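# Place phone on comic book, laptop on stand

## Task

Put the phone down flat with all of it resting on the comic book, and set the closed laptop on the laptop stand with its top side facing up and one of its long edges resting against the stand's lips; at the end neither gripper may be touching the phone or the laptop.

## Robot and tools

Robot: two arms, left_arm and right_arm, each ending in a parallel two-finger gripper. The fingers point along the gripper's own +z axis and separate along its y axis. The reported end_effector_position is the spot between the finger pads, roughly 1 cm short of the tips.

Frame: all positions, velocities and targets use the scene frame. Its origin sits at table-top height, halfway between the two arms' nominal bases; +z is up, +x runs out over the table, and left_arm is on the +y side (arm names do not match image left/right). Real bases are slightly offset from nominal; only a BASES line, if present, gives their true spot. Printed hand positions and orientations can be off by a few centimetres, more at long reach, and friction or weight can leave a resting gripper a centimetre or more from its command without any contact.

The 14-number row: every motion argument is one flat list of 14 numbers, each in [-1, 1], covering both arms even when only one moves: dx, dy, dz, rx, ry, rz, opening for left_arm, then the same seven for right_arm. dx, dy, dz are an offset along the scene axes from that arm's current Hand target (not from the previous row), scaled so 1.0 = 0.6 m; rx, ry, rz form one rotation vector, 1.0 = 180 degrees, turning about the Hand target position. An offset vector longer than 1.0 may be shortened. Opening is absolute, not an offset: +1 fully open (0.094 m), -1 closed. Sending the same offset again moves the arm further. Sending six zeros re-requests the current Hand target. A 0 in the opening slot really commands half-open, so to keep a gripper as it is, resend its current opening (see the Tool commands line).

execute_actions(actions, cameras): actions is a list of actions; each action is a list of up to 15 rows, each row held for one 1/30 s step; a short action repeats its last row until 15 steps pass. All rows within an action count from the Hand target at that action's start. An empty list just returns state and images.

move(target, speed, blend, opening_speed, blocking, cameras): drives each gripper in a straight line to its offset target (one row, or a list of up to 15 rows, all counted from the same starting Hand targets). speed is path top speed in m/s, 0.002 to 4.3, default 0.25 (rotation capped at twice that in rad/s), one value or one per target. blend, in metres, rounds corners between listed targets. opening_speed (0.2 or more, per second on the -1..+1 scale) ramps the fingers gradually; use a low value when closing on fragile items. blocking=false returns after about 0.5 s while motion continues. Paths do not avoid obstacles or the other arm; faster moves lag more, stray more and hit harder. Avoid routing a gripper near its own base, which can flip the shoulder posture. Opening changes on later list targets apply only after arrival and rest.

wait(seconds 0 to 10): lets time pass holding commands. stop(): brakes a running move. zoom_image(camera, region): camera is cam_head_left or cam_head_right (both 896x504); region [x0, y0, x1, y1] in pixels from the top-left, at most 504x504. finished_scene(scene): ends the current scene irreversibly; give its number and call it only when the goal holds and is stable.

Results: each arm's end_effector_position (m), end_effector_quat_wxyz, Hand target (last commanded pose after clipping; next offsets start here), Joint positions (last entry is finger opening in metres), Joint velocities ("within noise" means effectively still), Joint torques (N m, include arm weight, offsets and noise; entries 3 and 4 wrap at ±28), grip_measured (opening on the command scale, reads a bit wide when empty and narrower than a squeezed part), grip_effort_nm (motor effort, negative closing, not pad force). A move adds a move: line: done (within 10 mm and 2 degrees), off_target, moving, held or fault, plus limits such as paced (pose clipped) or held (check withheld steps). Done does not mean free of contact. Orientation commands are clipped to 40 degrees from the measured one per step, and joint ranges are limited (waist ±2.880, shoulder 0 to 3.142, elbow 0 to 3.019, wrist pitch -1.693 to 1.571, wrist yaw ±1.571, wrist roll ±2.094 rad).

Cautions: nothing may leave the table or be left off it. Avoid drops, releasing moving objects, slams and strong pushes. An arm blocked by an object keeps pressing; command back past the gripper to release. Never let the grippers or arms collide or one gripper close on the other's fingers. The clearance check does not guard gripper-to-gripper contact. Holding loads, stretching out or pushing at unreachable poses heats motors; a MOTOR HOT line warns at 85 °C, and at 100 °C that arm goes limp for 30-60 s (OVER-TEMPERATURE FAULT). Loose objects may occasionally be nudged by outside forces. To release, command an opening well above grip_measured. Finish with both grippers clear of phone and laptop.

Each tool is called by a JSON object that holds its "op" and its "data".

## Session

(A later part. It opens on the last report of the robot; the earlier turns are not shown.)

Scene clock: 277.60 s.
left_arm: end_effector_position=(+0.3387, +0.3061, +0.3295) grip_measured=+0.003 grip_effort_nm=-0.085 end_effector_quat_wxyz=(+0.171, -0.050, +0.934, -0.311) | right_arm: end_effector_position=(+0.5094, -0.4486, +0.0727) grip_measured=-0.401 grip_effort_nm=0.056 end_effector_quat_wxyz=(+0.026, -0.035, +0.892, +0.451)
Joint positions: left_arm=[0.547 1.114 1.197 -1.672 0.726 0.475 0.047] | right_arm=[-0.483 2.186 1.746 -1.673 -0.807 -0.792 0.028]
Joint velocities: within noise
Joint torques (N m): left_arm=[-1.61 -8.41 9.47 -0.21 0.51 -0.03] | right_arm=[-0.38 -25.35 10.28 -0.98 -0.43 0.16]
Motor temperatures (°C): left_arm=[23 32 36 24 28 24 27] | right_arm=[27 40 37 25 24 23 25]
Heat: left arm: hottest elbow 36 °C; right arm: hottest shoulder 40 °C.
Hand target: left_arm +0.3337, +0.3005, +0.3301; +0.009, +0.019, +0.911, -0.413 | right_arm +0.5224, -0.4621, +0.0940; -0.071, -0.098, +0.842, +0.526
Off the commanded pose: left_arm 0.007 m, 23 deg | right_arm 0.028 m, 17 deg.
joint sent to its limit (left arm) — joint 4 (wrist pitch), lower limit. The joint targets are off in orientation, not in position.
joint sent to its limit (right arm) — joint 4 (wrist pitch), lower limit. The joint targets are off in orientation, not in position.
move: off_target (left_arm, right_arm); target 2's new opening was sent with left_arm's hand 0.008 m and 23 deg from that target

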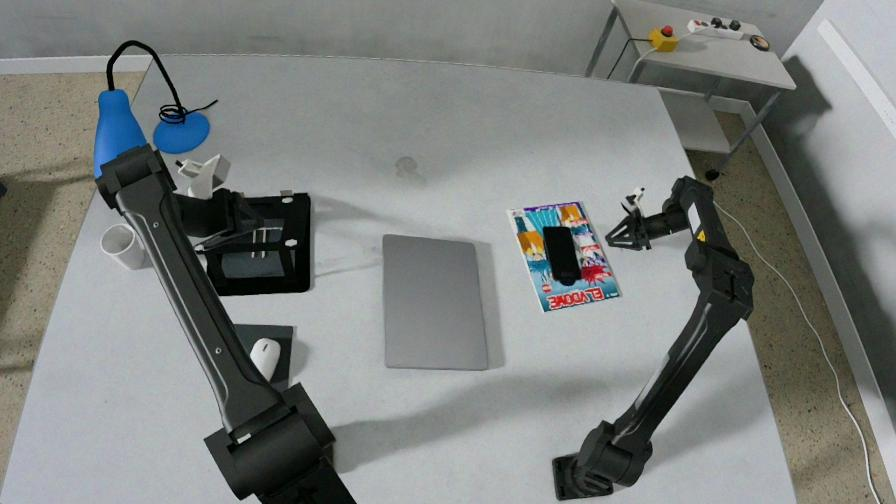

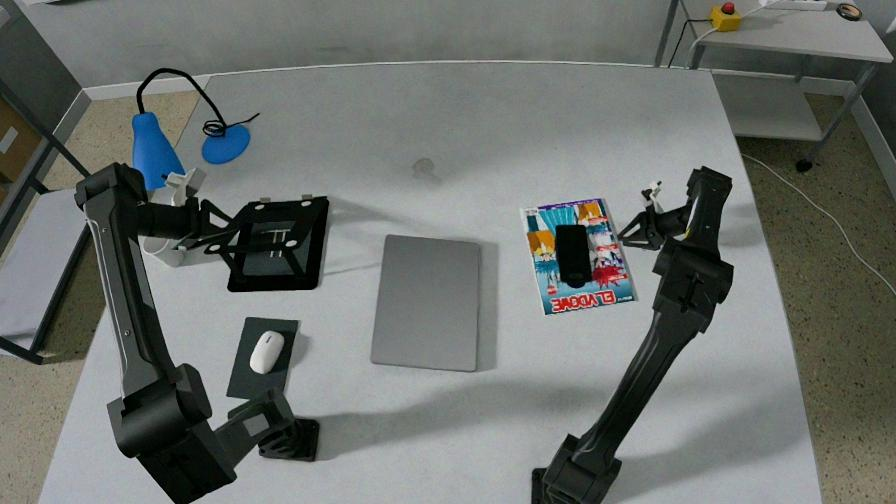

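{"op": "move", "data": {"target": [0,-0.1,-0.37,0,0,0,0, 0,0,0,0,0,0,-0.4], "speed": 0.2}}

{"op": "zoom_image", "data": {"camera": "cam_head_left", "region": [220, 200, 500, 400]}}

{"op": "zoom_image", "data": {"camera": "cam_head_right", "region": [220, 200, 500, 400]}}

Scene clock: 282.80 s.
left_arm: end_effector_position=(+0.3340, +0.2455, +0.1137) grip_measured=+0.002 grip_effort_nm=-0.085 end_effector_quat_wxyz=(+0.016, +0.013, +0.911, -0.411) | right_arm: end_effector_position=(+0.5094, -0.4486, +0.0727) grip_measured=-0.401 grip_effort_nm=0.061 end_effector_quat_wxyz=(+0.026, -0.035, +0.892, +0.451)
Joint positions: left_arm=[0.386 1.452 0.84 -1.366 0.767 0.609 0.047] | right_arm=[-0.483 2.186 1.746 -1.673 -0.807 -0.792 0.028]
Joint velocities: within noise
Joint torques (N m): left_arm=[-2.78 -9.82 7.32 0.09 0.39 0.12] | right_arm=[-0.38 -25.35 10.26 -0.98 -0.44 0.16]
Motor temperatures (°C): left_arm=[23 31 35 24 28 24 27] | right_arm=[27 40 37 25 24 23 25]
Heat: left arm: hottest elbow 35 °C; right arm: hottest shoulder 40 °C.
Hand target: left_arm +0.3338, +0.2405, +0.1082; +0.009, +0.019, +0.911, -0.413 | right_arm +0.5224, -0.4621, +0.0940; -0.071, -0.098, +0.842, +0.526
Off the commanded pose: left_arm 0.008 m, 1 deg | right_arm 0.028 m, 17 deg.
joint sent to its limit (right arm) — joint 4 (wrist pitch), lower limit. The joint targets are off in orientation, not in position.
move: off_target (right_arm)

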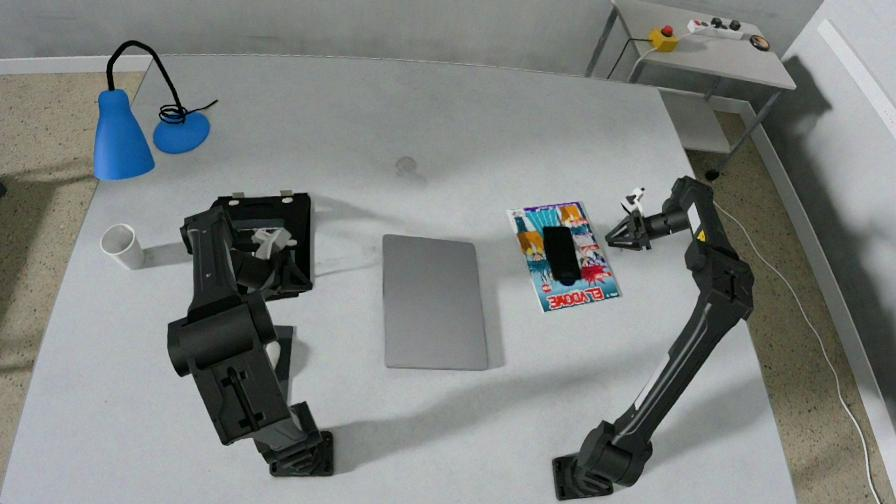

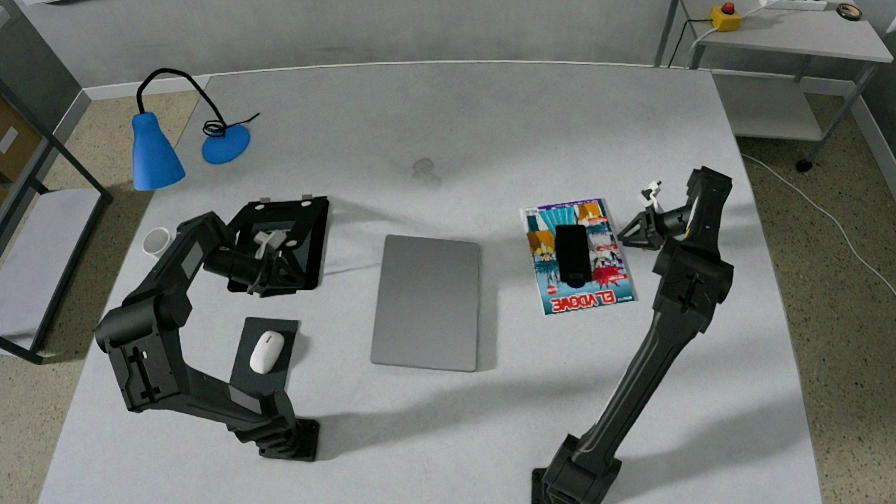

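Scaled by 1.800.

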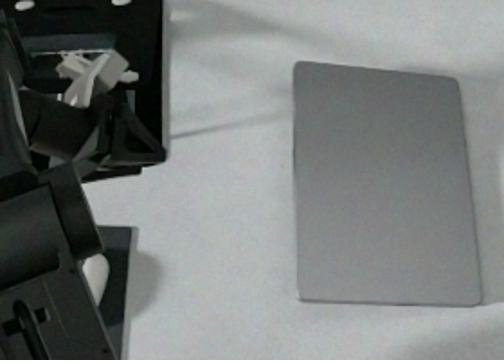

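Scaled by 1.800.

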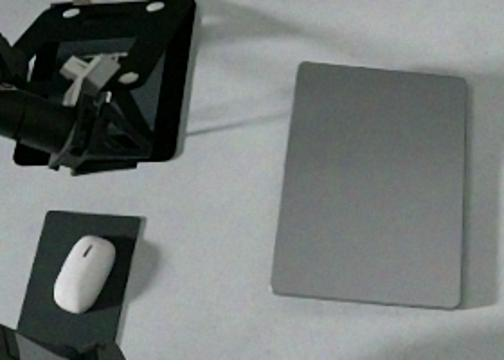

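{"op": "move", "data": {"target": [0,-0.1,-0.1,0,0,0,0, 0,0,0,0,0,0,-0.4], "speed": 0.15}}

{"op": "zoom_image", "data": {"camera": "cam_head_left", "region": [270, 220, 410, 360]}}

{"op": "zoom_image", "data": {"camera": "cam_head_right", "region": [270, 220, 410, 360]}}

Scene clock: 293.23 s.
left_arm: end_effector_position=(+0.3614, +0.1916, +0.0867) grip_measured=+0.002 grip_effort_nm=-0.085 end_effector_quat_wxyz=(+0.083, +0.071, +0.909, -0.403) | right_arm: end_effector_position=(+0.5094, -0.4486, +0.0727) grip_measured=-0.401 grip_effort_nm=0.056 end_effector_quat_wxyz=(+0.026, -0.035, +0.892, +0.451)
Joint positions: left_arm=[0.212 1.433 0.75 -1.016 0.84 0.453 0.047] | right_arm=[-0.483 2.186 1.746 -1.673 -0.807 -0.792 0.028]
Joint velocities: within noise
Joint torques (N m): left_arm=[-3.31 -5.48 2.81 -0.03 -0.3 -0.62] | right_arm=[-0.38 -25.47 10.29 -0.99 -0.44 0.16]
Motor temperatures (°C): left_arm=[23 31 35 24 28 24 27] | right_arm=[27 40 37 25 24 23 25]
Heat: left arm: hottest elbow 35 °C; right arm: hottest shoulder 40 °C.
Hand target: left_arm +0.3338, +0.1804, +0.0481; +0.009, +0.019, +0.911, -0.413 | right_arm +0.5224, -0.4621, +0.0940; -0.071, -0.098, +0.842, +0.526
Off the commanded pose: left_arm 0.049 m, 10 deg | right_arm 0.028 m, 17 deg.
joint sent to its limit (right arm) — joint 4 (wrist pitch), lower limit. The joint targets are off in orientation, not in position.
move: off_target (left_arm, right_arm)

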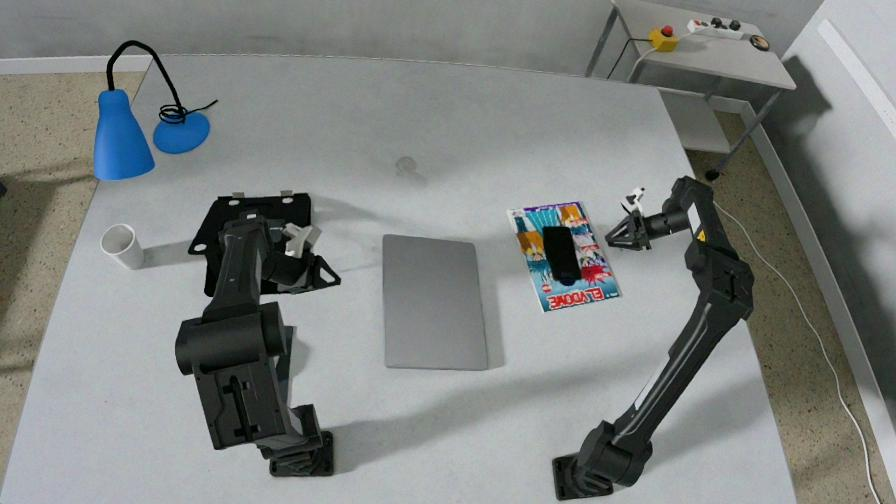

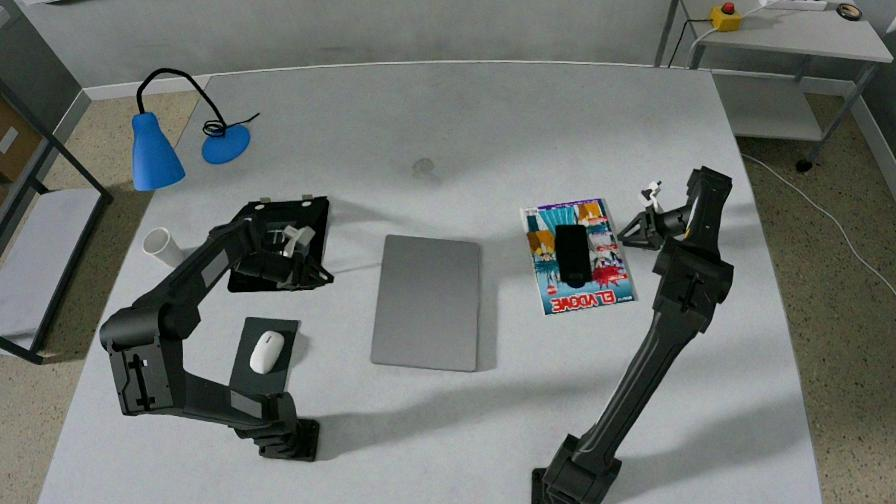

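Scaled by 3.600.

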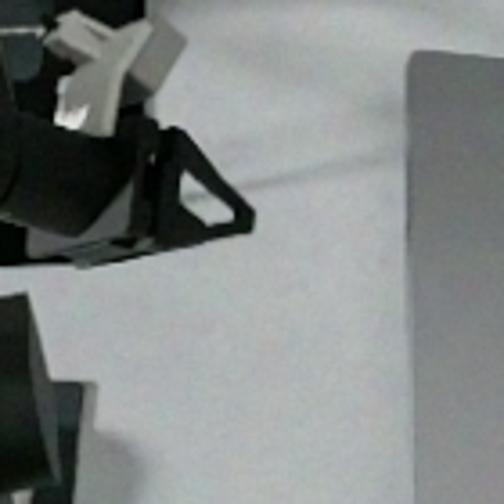

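Scaled by 3.600.

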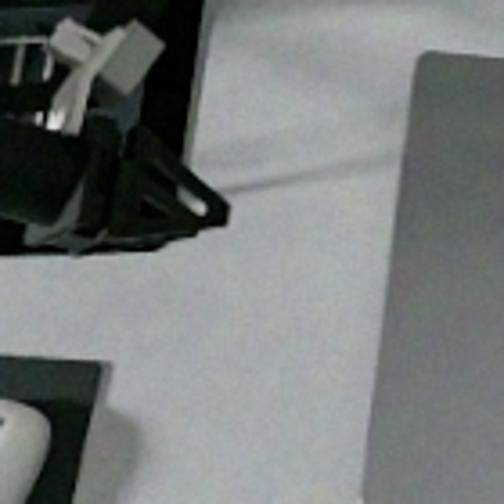

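{"op": "move", "data": {"target": [[0.0,0.0,0.15,0,0,0,0, 0,0,0,0,0,0,-0.4],[-0.15,0.0,0.15,0,0,0,0, 0,0,0,0,0,0,-0.4]], "speed": 0.15}}

{"op": "zoom_image", "data": {"camera": "cam_head_left", "region": [180, 180, 460, 400]}}

{"op": "zoom_image", "data": {"camera": "cam_head_right", "region": [180, 180, 460, 400]}}

Scene clock: 304.53 s.
left_arm: end_effector_position=(+0.2483, +0.1784, +0.1380) grip_measured=+0.002 grip_effort_nm=-0.081 end_effector_quat_wxyz=(+0.009, +0.023, +0.911, -0.412) | right_arm: end_effector_position=(+0.5094, -0.4486, +0.0727) grip_measured=-0.401 grip_effort_nm=0.056 end_effector_quat_wxyz=(+0.026, -0.035, +0.892, +0.451)
Joint positions: left_arm=[0.262 1.107 0.622 -1.406 0.802 0.479 0.047] | right_arm=[-0.483 2.186 1.746 -1.673 -0.807 -0.792 0.028]
Joint velocities: within noise
Joint torques (N m): left_arm=[-0.79 -7.3 7.99 -0.58 0.31 0.15] | right_arm=[-0.38 -25.47 10.28 -0.99 -0.44 0.16]
Motor temperatures (°C): left_arm=[23 30 34 24 28 24 27] | right_arm=[27 40 37 25 24 23 25]
Heat: left arm: hottest elbow 34 °C; right arm: hottest shoulder 40 °C.
Hand target: left_arm +0.2438, +0.1805, +0.1381; +0.009, +0.019, +0.911, -0.413 | right_arm +0.5224, -0.4621, +0.0940; -0.071, -0.098, +0.842, +0.526
Off the commanded pose: left_arm 0.005 m, 0 deg | right_arm 0.028 m, 17 deg.
joint sent to its limit (right arm) — joint 4 (wrist pitch), lower limit. The joint targets are off in orientation, not in position.
move: off_target (right_arm)

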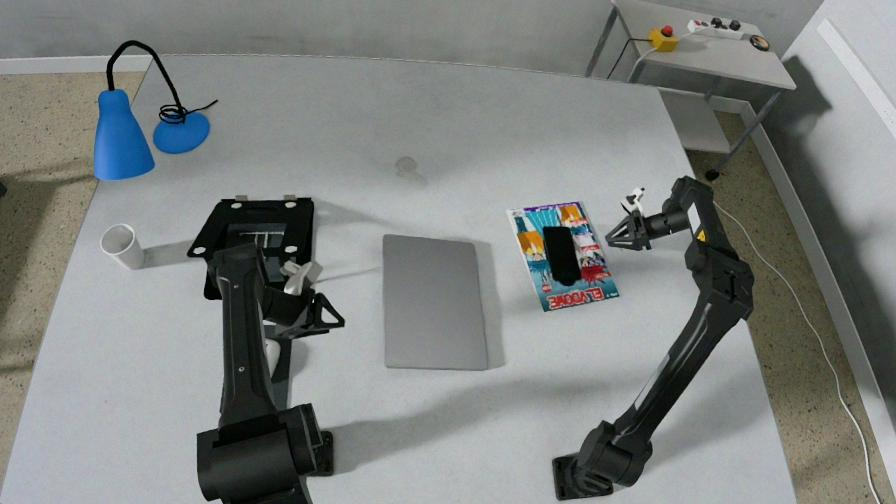

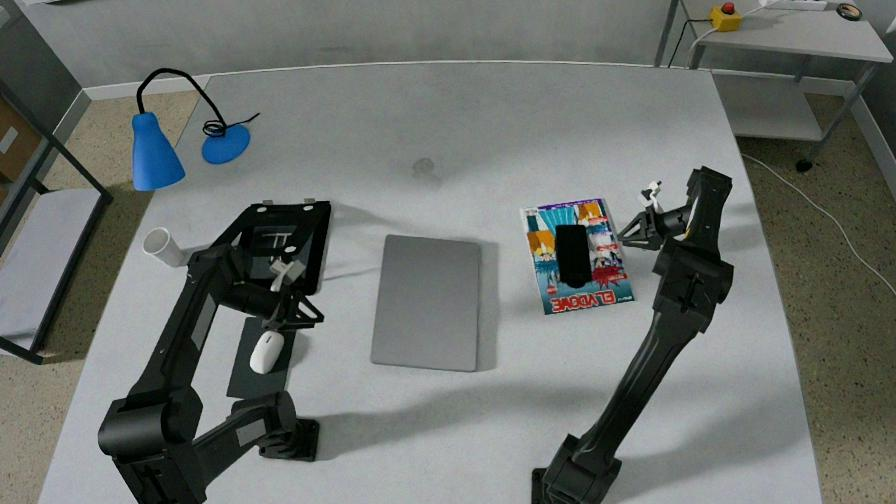

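Scaled by 1.800.

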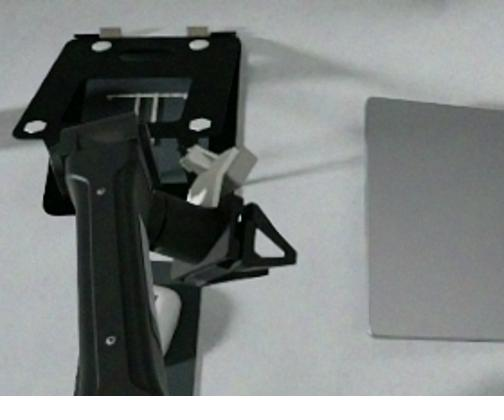

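Scaled by 1.800.

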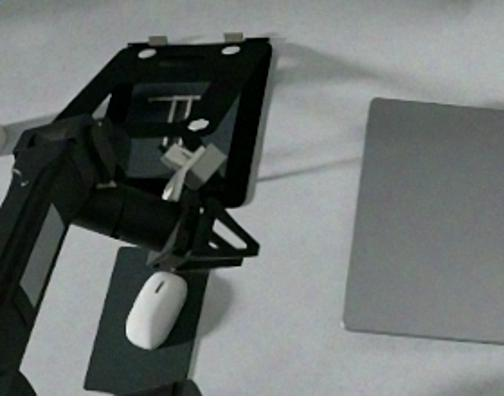

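{"op": "move", "data": {"target": [[0,0,0,0,0,0,0, 0,0,0.2,0,0,0,-0.4],[0,0,0,0,0,0,0, 0.163,0.77,0.21,-0.348,-0.078,-0.016,-0.95]], "blend": 0.05, "speed": 0.3}}

{"op": "zoom_image", "data": {"camera": "cam_head_left", "region": [340, 140, 540, 300]}}

{"op": "zoom_image", "data": {"camera": "cam_head_right", "region": [340, 140, 540, 300]}}

Scene clock: 320.10 s.
left_arm: end_effector_position=(+0.2483, +0.1784, +0.1380) grip_measured=+0.002 grip_effort_nm=-0.081 end_effector_quat_wxyz=(+0.009, +0.024, +0.911, -0.412) | right_arm: end_effector_position=(+0.6068, +0.0005, +0.2161) grip_measured=-0.948 grip_effort_nm=-0.085 end_effector_quat_wxyz=(+0.044, -0.095, +0.994, +0.017)
Joint positions: left_arm=[0.262 1.107 0.622 -1.406 0.802 0.48 0.047] | right_arm=[0.449 2.237 2.433 -1.672 -0.001 0.263 0.002]
Joint velocities: within noise
Joint torques (N m): left_arm=[-0.38 -6.53 8.06 -0.61 0.37 0.11] | right_arm=[-0.26 -25.11 12.83 -0.06 0.11 0.22]
Motor temperatures (°C): left_arm=[23 29 34 24 27 24 27] | right_arm=[27 41 38 25 24 23 25]
Heat: left arm: hottest elbow 34 °C; right arm: hottest shoulder 41 °C.
Hand target: left_arm +0.2437, +0.1804, +0.1381; +0.009, +0.019, +0.911, -0.413 | right_arm +0.6202, -0.0002, +0.2198; -0.001, -0.087, +0.996, -0.001
Off the commanded pose: left_arm 0.005 m, 1 deg | right_arm 0.014 m, 6 deg.
joint sent to its limit (right arm) — joint 4 (wrist pitch), lower limit. The joint targets are off in orientation, not in position.
move: off_target (right_arm); target 2's new opening was sent with right_arm's hand 0.014 m and 6 deg from that target

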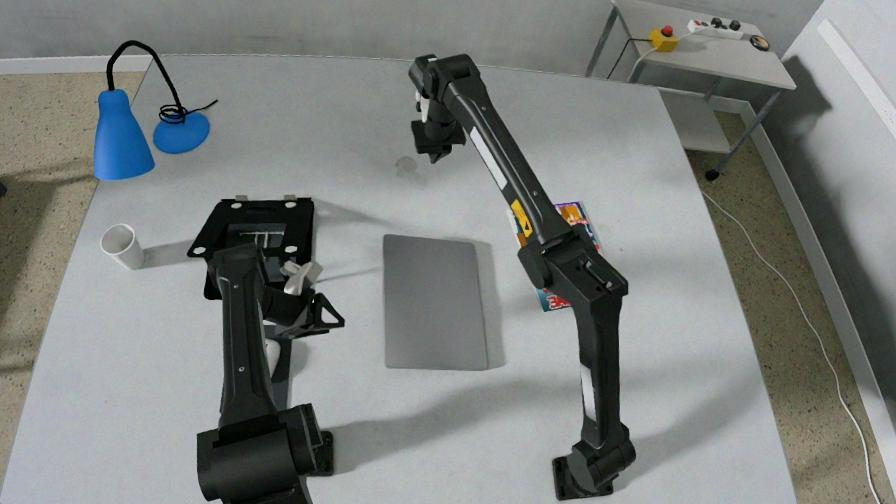

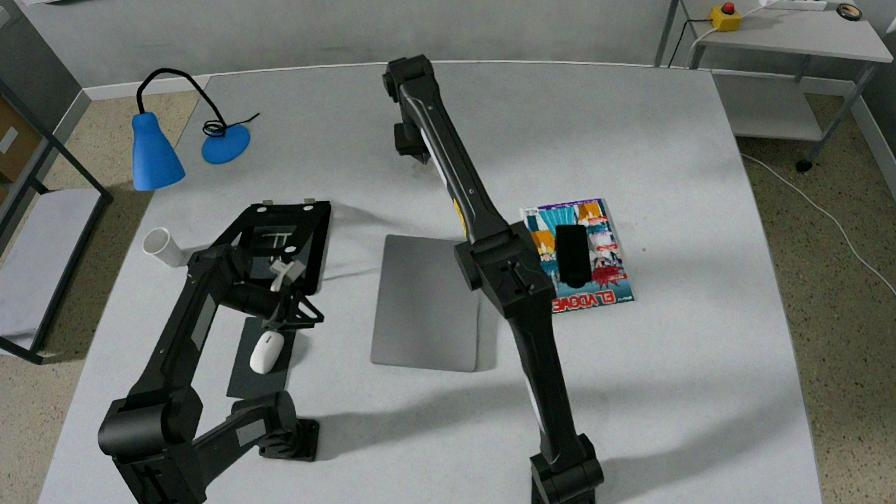

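Scaled by 2.520.

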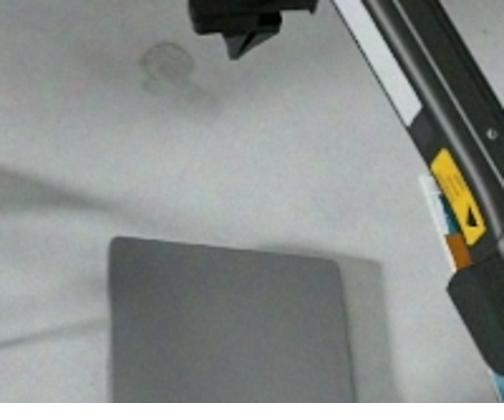

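Scaled by 2.520.

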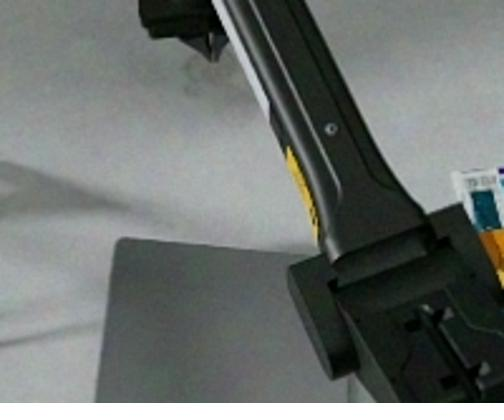

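{"op": "move", "data": {"target": [0,0,0,0,0,0,0, 0,0,-0.31,0,0,0,-0.95], "speed": 0.2}}

{"op": "zoom_image", "data": {"camera": "cam_head_left", "region": [340, 140, 540, 300]}}

Scene clock: 324.10 s.
left_arm: end_effector_position=(+0.2483, +0.1784, +0.1380) grip_measured=+0.002 grip_effort_nm=-0.085 end_effector_quat_wxyz=(+0.009, +0.024, +0.911, -0.412) | right_arm: end_effector_position=(+0.6148, +0.0044, +0.0478) grip_measured=-0.949 grip_effort_nm=-0.081 end_effector_quat_wxyz=(+0.003, -0.095, +0.995, +0.001)
Joint positions: left_arm=[0.262 1.107 0.622 -1.406 0.802 0.48 0.047] | right_arm=[0.449 2.354 2.203 -1.414 -0.001 0.264 0.002]
Joint velocities: within noise
Joint torques (N m): left_arm=[-0.38 -6.89 7.92 -0.51 0.32 0.12] | right_arm=[-0.26 -26.7 8.73 0.39 0.11 0.22]
Motor temperatures (°C): left_arm=[23 29 33 24 27 24 27] | right_arm=[27 41 39 25 24 23 25]
Heat: left arm: hottest elbow 33 °C; right arm: hottest shoulder 41 °C.
Hand target: left_arm +0.2437, +0.1804, +0.1381; +0.009, +0.019, +0.911, -0.413 | right_arm +0.6202, -0.0001, +0.0341; -0.001, -0.087, +0.996, -0.001
Off the commanded pose: left_arm 0.005 m, 1 deg | right_arm 0.016 m, 1 deg.
move: off_target (right_arm)

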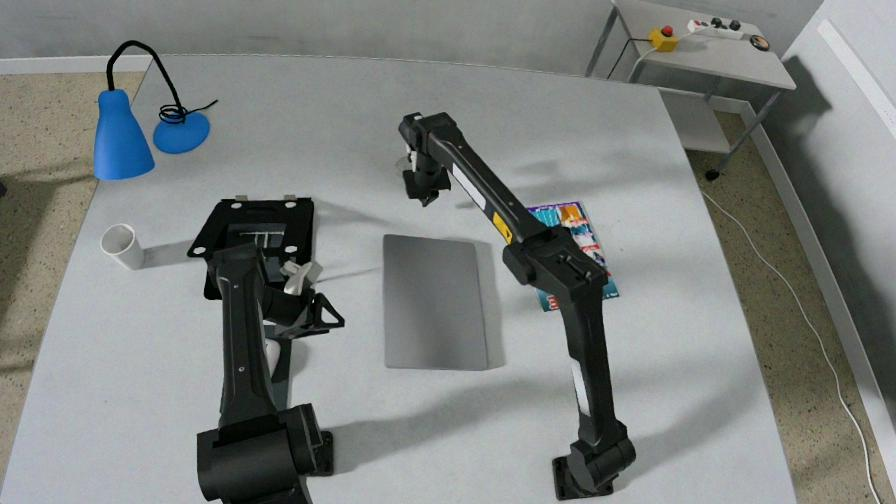

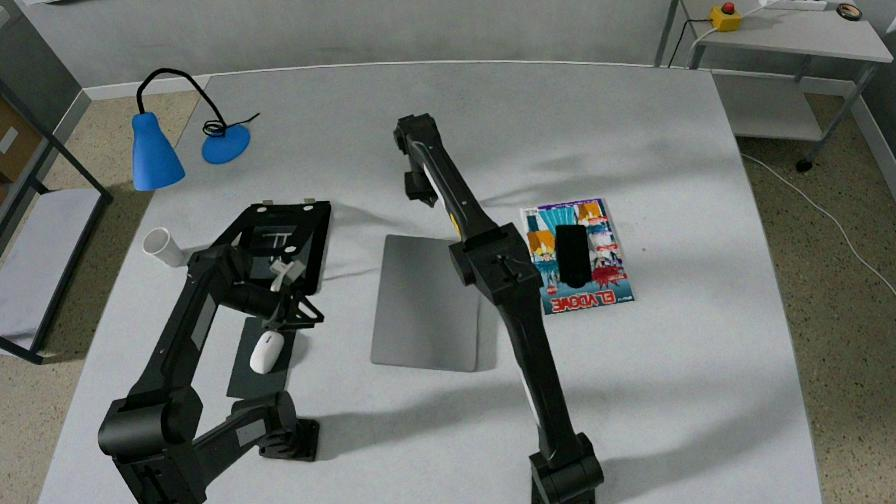

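Scaled by 2.520.

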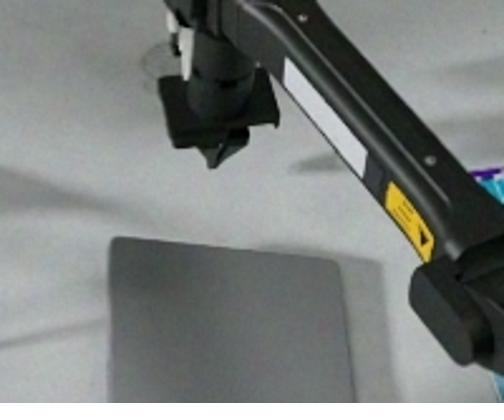

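{"op": "move", "data": {"target": [[0,0,0,0,0,0,0, -0.03,0,-0.02,0,0,0,-0.95],[0,0,0,0,0,0,0, -0.27,0.01,-0.02,0,0,0,-0.95]], "speed": 0.08}}

{"op": "zoom_image", "data": {"camera": "cam_head_left", "region": [340, 190, 540, 410]}}

Scene clock: 330.13 s.
left_arm: end_effector_position=(+0.2483, +0.1784, +0.1380) grip_measured=+0.002 grip_effort_nm=-0.085 end_effector_quat_wxyz=(+0.009, +0.024, +0.911, -0.412) | right_arm: end_effector_position=(+0.4846, -0.0017, +0.0337) grip_measured=-0.949 grip_effort_nm=-0.071 end_effector_quat_wxyz=(+0.023, -0.076, +0.997, +0.004)
Joint positions: left_arm=[0.262 1.107 0.622 -1.406 0.802 0.48 0.047] | right_arm=[0.539 2.007 1.558 -1.077 0.014 0.392 0.002]
Joint velocities: within noise
Joint torques (N m): left_arm=[-0.32 -6.77 7.82 -0.61 0.33 0.15] | right_arm=[2.49 -23.41 4.82 -0.27 -0.33 0.23]
Motor temperatures (°C): left_arm=[23 29 33 24 27 24 27] | right_arm=[27 42 39 25 24 23 25]
Heat: left arm: hottest elbow 33 °C; right arm: hottest shoulder 42 °C.
Hand target: left_arm +0.2437, +0.1804, +0.1381; +0.009, +0.019, +0.911, -0.413 | right_arm +0.4583, +0.0059, +0.0220; +0.000, -0.087, +0.996, -0.001
Off the commanded pose: left_arm 0.005 m, 1 deg | right_arm 0.030 m, 3 deg.
move: off_target (right_arm)

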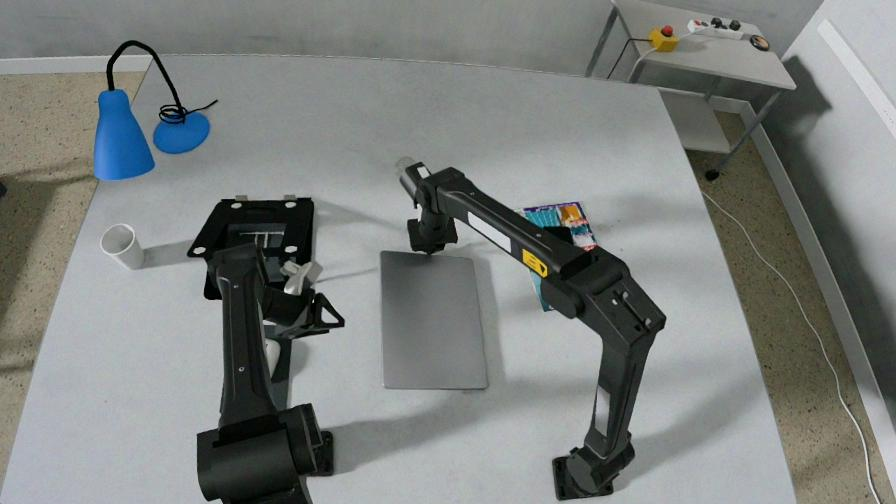

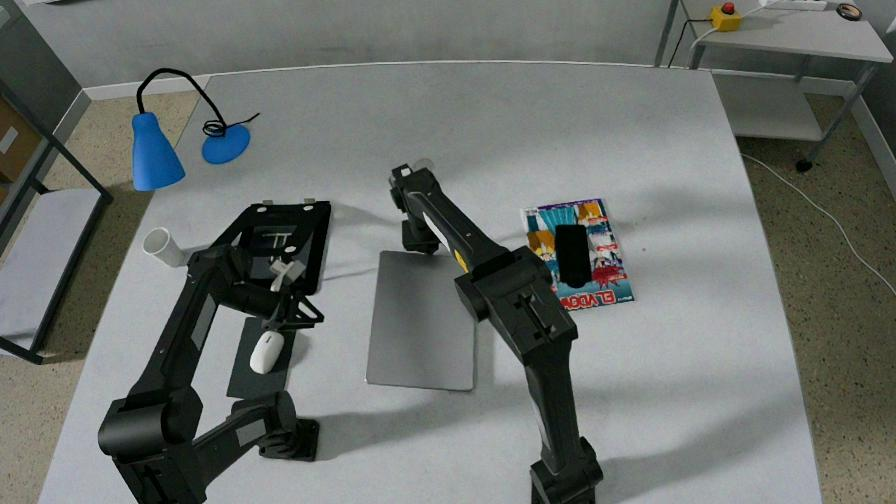

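Scaled by 2.291.

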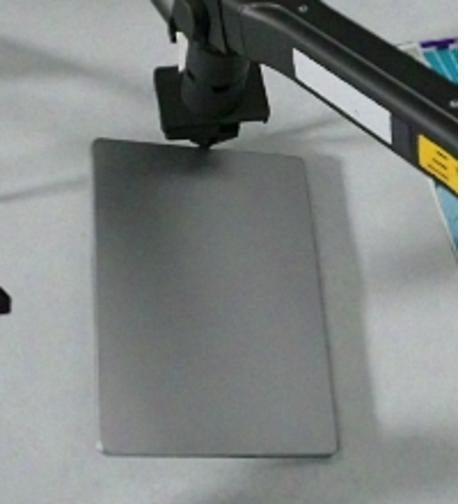

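{"op": "move", "data": {"target": [[0,0,0,0,0,0,0, -0.08,0.0,-0.01,0,0,0,-0.95]], "speed": 0.08}}

{"op": "zoom_image", "data": {"camera": "cam_head_left", "region": [340, 210, 540, 430]}}

Scene clock: 334.30 s.
left_arm: end_effector_position=(+0.2483, +0.1784, +0.1380) grip_measured=+0.002 grip_effort_nm=-0.085 end_effector_quat_wxyz=(+0.009, +0.024, +0.911, -0.412) | right_arm: end_effector_position=(+0.4399, +0.0004, +0.0324) grip_measured=-0.949 grip_effort_nm=-0.066 end_effector_quat_wxyz=(+0.028, -0.074, +0.997, +0.007)
Joint positions: left_arm=[0.262 1.107 0.622 -1.406 0.802 0.48 0.047] | right_arm=[0.584 1.918 1.41 -1.008 0.015 0.441 0.002]
Joint velocities: within noise
Joint torques (N m): left_arm=[-0.21 -7.12 7.84 -0.5 0.31 0.15] | right_arm=[2.67 -20.84 4.38 -0.23 -0.39 0.17]
Motor temperatures (°C): left_arm=[23 28 33 24 27 24 27] | right_arm=[27 42 39 25 24 23 25]
Heat: left arm: hottest elbow 33 °C; right arm: hottest shoulder 42 °C.
Hand target: left_arm +0.2437, +0.1804, +0.1381; +0.009, +0.019, +0.911, -0.413 | right_arm +0.4104, +0.0059, +0.0160; +0.000, -0.087, +0.996, -0.001
Off the commanded pose: left_arm 0.005 m, 1 deg | right_arm 0.034 m, 4 deg.
move: off_target (right_arm)

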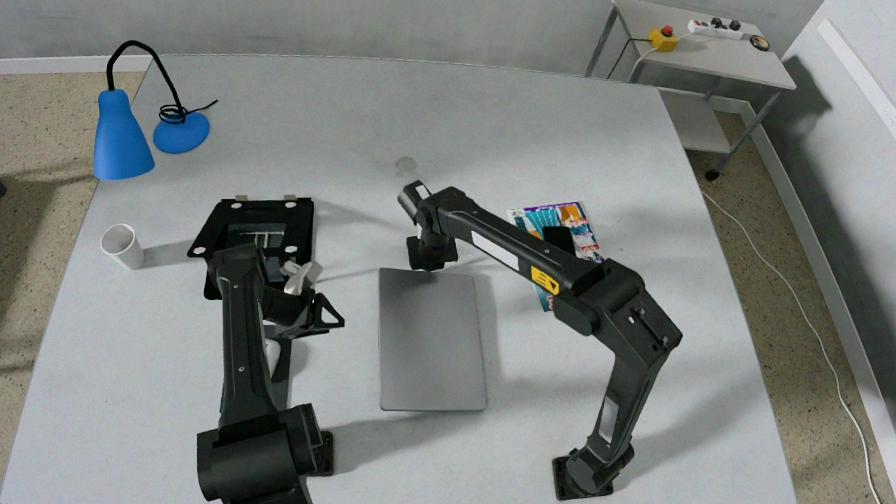

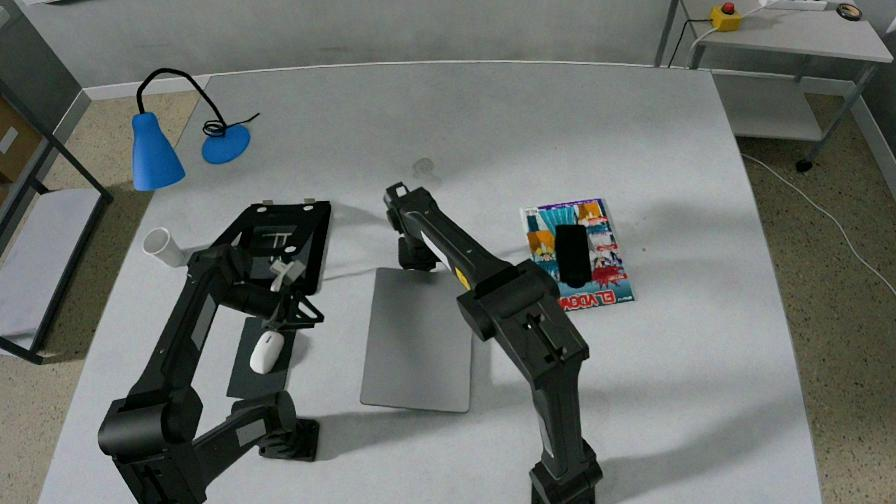

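Scaled by 2.291.

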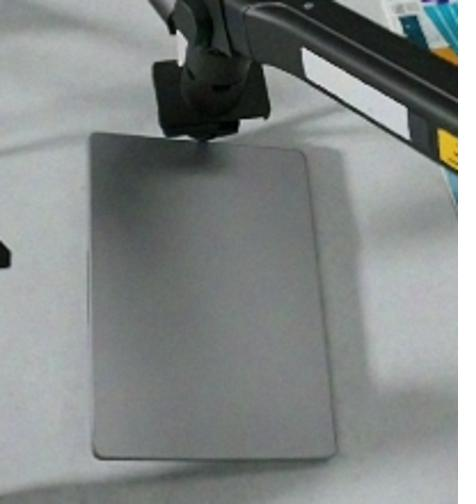

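{"op": "move", "data": {"target": [[0.05,0.05,0,0,0,0,0, 0.1,0.0,0.03,0,0,0,-0.95],[0.05,0.05,-0.13,0,0,0,0, 0.1,0.0,0.3,0,0,0,-0.95],[0.05,0.05,-0.15,0,0,0,0, -0.17,-0.45,0.25,0,0,0,-0.95]], "speed": 0.2}}

{"op": "zoom_image", "data": {"camera": "cam_head_left", "region": [200, 230, 420, 430]}}

{"op": "zoom_image", "data": {"camera": "cam_head_right", "region": [200, 230, 420, 430]}}

Scene clock: 343.70 s.
left_arm: end_effector_position=(+0.2765, +0.2085, +0.0529) grip_measured=+0.002 grip_effort_nm=-0.085 end_effector_quat_wxyz=(+0.010, +0.024, +0.911, -0.411) | right_arm: end_effector_position=(+0.3110, -0.2610, +0.1675) grip_measured=-0.949 grip_effort_nm=-0.066 end_effector_quat_wxyz=(-0.005, -0.088, +0.996, -0.002)
Joint positions: left_arm=[0.34 1.42 0.597 -1.137 0.773 0.582 0.047] | right_arm=[0.139 1.276 1.013 -1.318 0.004 -0.031 0.002]
Joint velocities: within noise
Joint torques (N m): left_arm=[-0.03 -9 5.65 0.13 0.36 0.17] | right_arm=[-0.15 -11.69 6.94 0.5 -0.03 0.09]
Motor temperatures (°C): left_arm=[23 28 33 24 27 24 27] | right_arm=[27 42 38 25 24 23 25]
Heat: left arm: hottest elbow 33 °C; right arm: hottest shoulder 42 °C.
Hand target: left_arm +0.2737, +0.2105, +0.0481; +0.009, +0.019, +0.911, -0.413 | right_arm +0.3083, -0.2641, +0.1660; -0.001, -0.087, +0.996, -0.001
Off the commanded pose: left_arm 0.006 m, 1 deg | right_arm 0.004 m, 1 deg.
move: done

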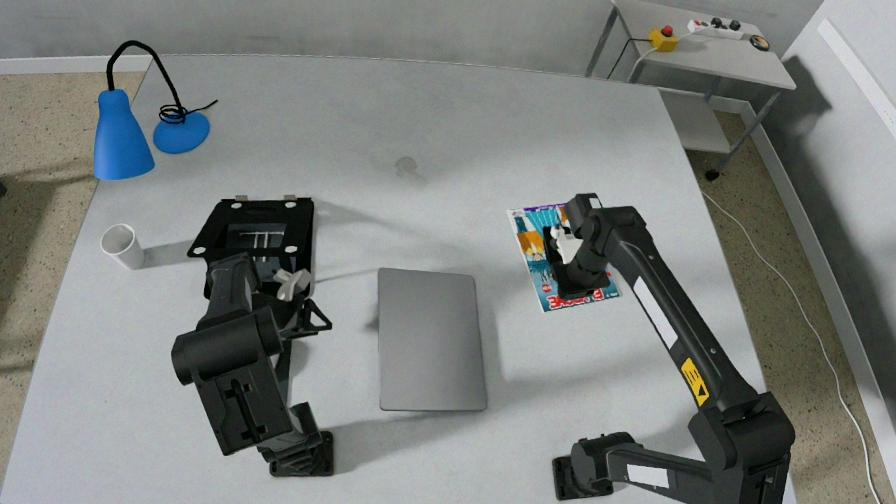

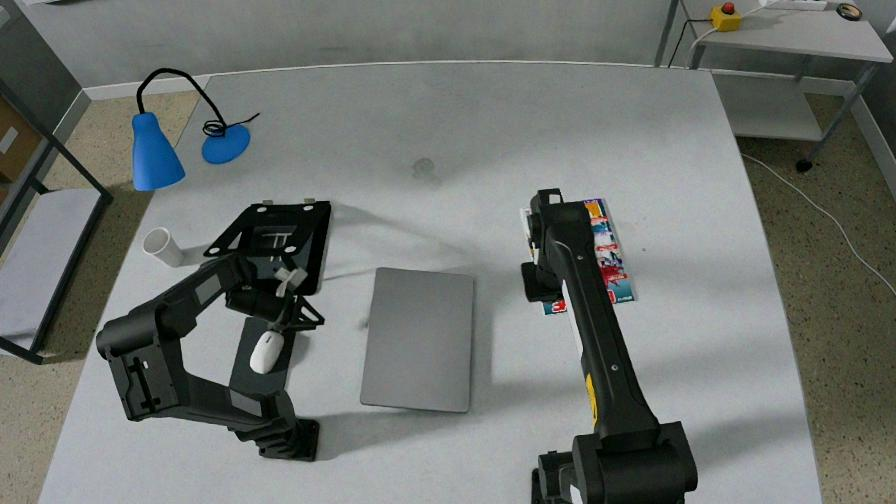

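Scaled by 2.291.

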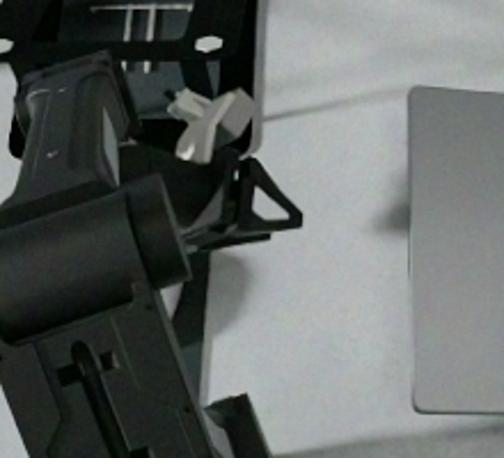

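Scaled by 2.291.

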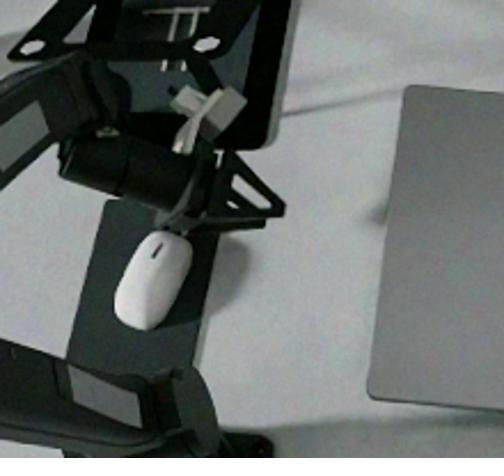

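{"op": "move", "data": {"target": [[0,0,-0.035,0,0,0,0, 0,0,0,0,0,0,-0.95],[0,-0.14,-0.035,0,0,0,0, 0,0,0,0,0,0,-0.95]], "speed": 0.12}}

{"op": "zoom_image", "data": {"camera": "cam_head_left", "region": [300, 250, 460, 400]}}

{"op": "zoom_image", "data": {"camera": "cam_head_right", "region": [300, 250, 460, 400]}}

Scene clock: 348.77 s.
left_arm: end_effector_position=(+0.2761, +0.1300, +0.0260) grip_measured=+0.002 grip_effort_nm=-0.085 end_effector_quat_wxyz=(+0.005, +0.012, +0.910, -0.415) | right_arm: end_effector_position=(+0.3110, -0.2610, +0.1675) grip_measured=-0.949 grip_effort_nm=-0.066 end_effector_quat_wxyz=(-0.005, -0.088, +0.996, -0.002)
Joint positions: left_arm=[0.042 1.387 0.472 -0.738 0.852 0.136 0.047] | right_arm=[0.139 1.276 1.013 -1.318 0.004 -0.032 0.002]
Joint velocities: within noise
Joint torques (N m): left_arm=[-2.84 -9.58 5.38 0.68 0.33 0.02] | right_arm=[-0.21 -11.81 6.93 0.49 -0.04 0.09]
Motor temperatures (°C): left_arm=[23 28 33 24 27 24 27] | right_arm=[27 41 38 25 24 23 25]
Heat: left arm: hottest elbow 33 °C; right arm: hottest shoulder 41 °C.
Hand target: left_arm +0.2737, +0.1265, +0.0271; +0.009, +0.019, +0.911, -0.413 | right_arm +0.3083, -0.2641, +0.1660; -0.001, -0.087, +0.996, -0.001
Off the commanded pose: left_arm 0.004 m, 1 deg | right_arm 0.004 m, 1 deg.
move: done

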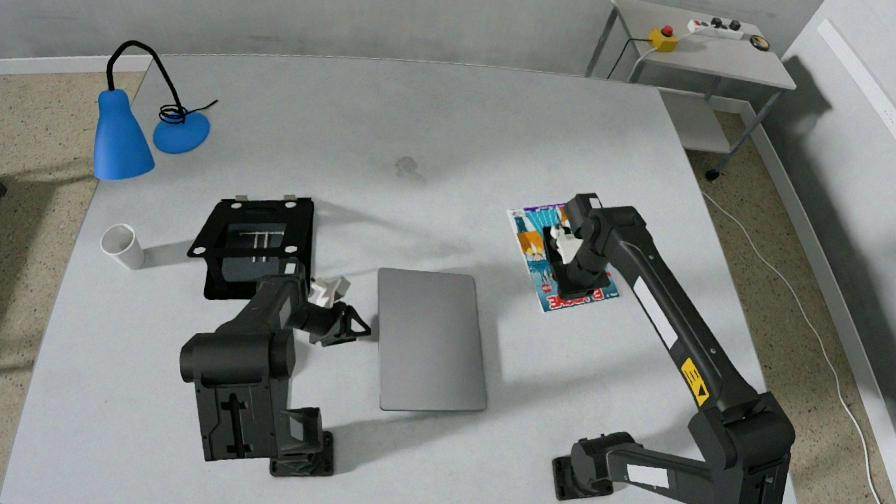

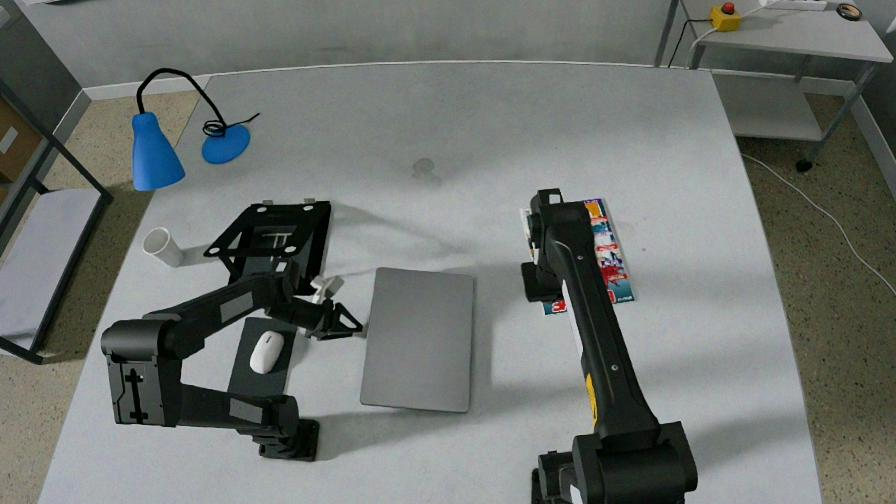

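Scaled by 3.150.

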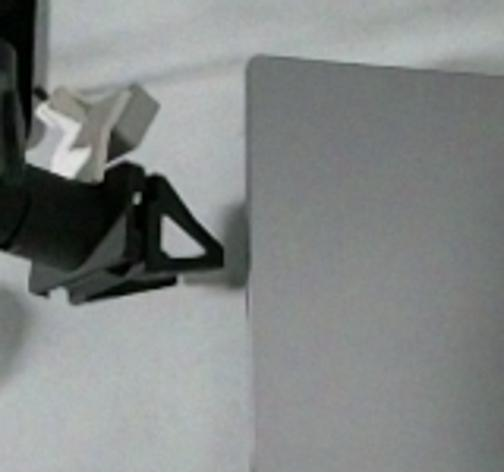

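Scaled by 3.150.

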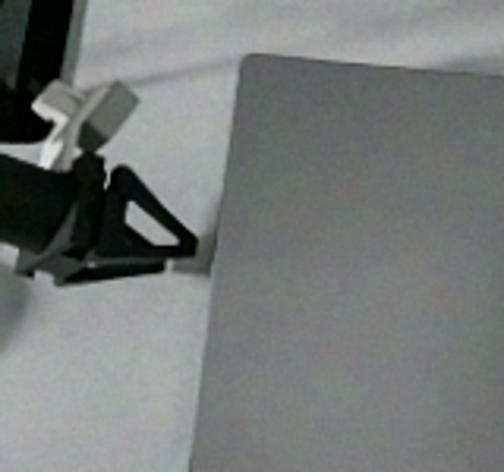

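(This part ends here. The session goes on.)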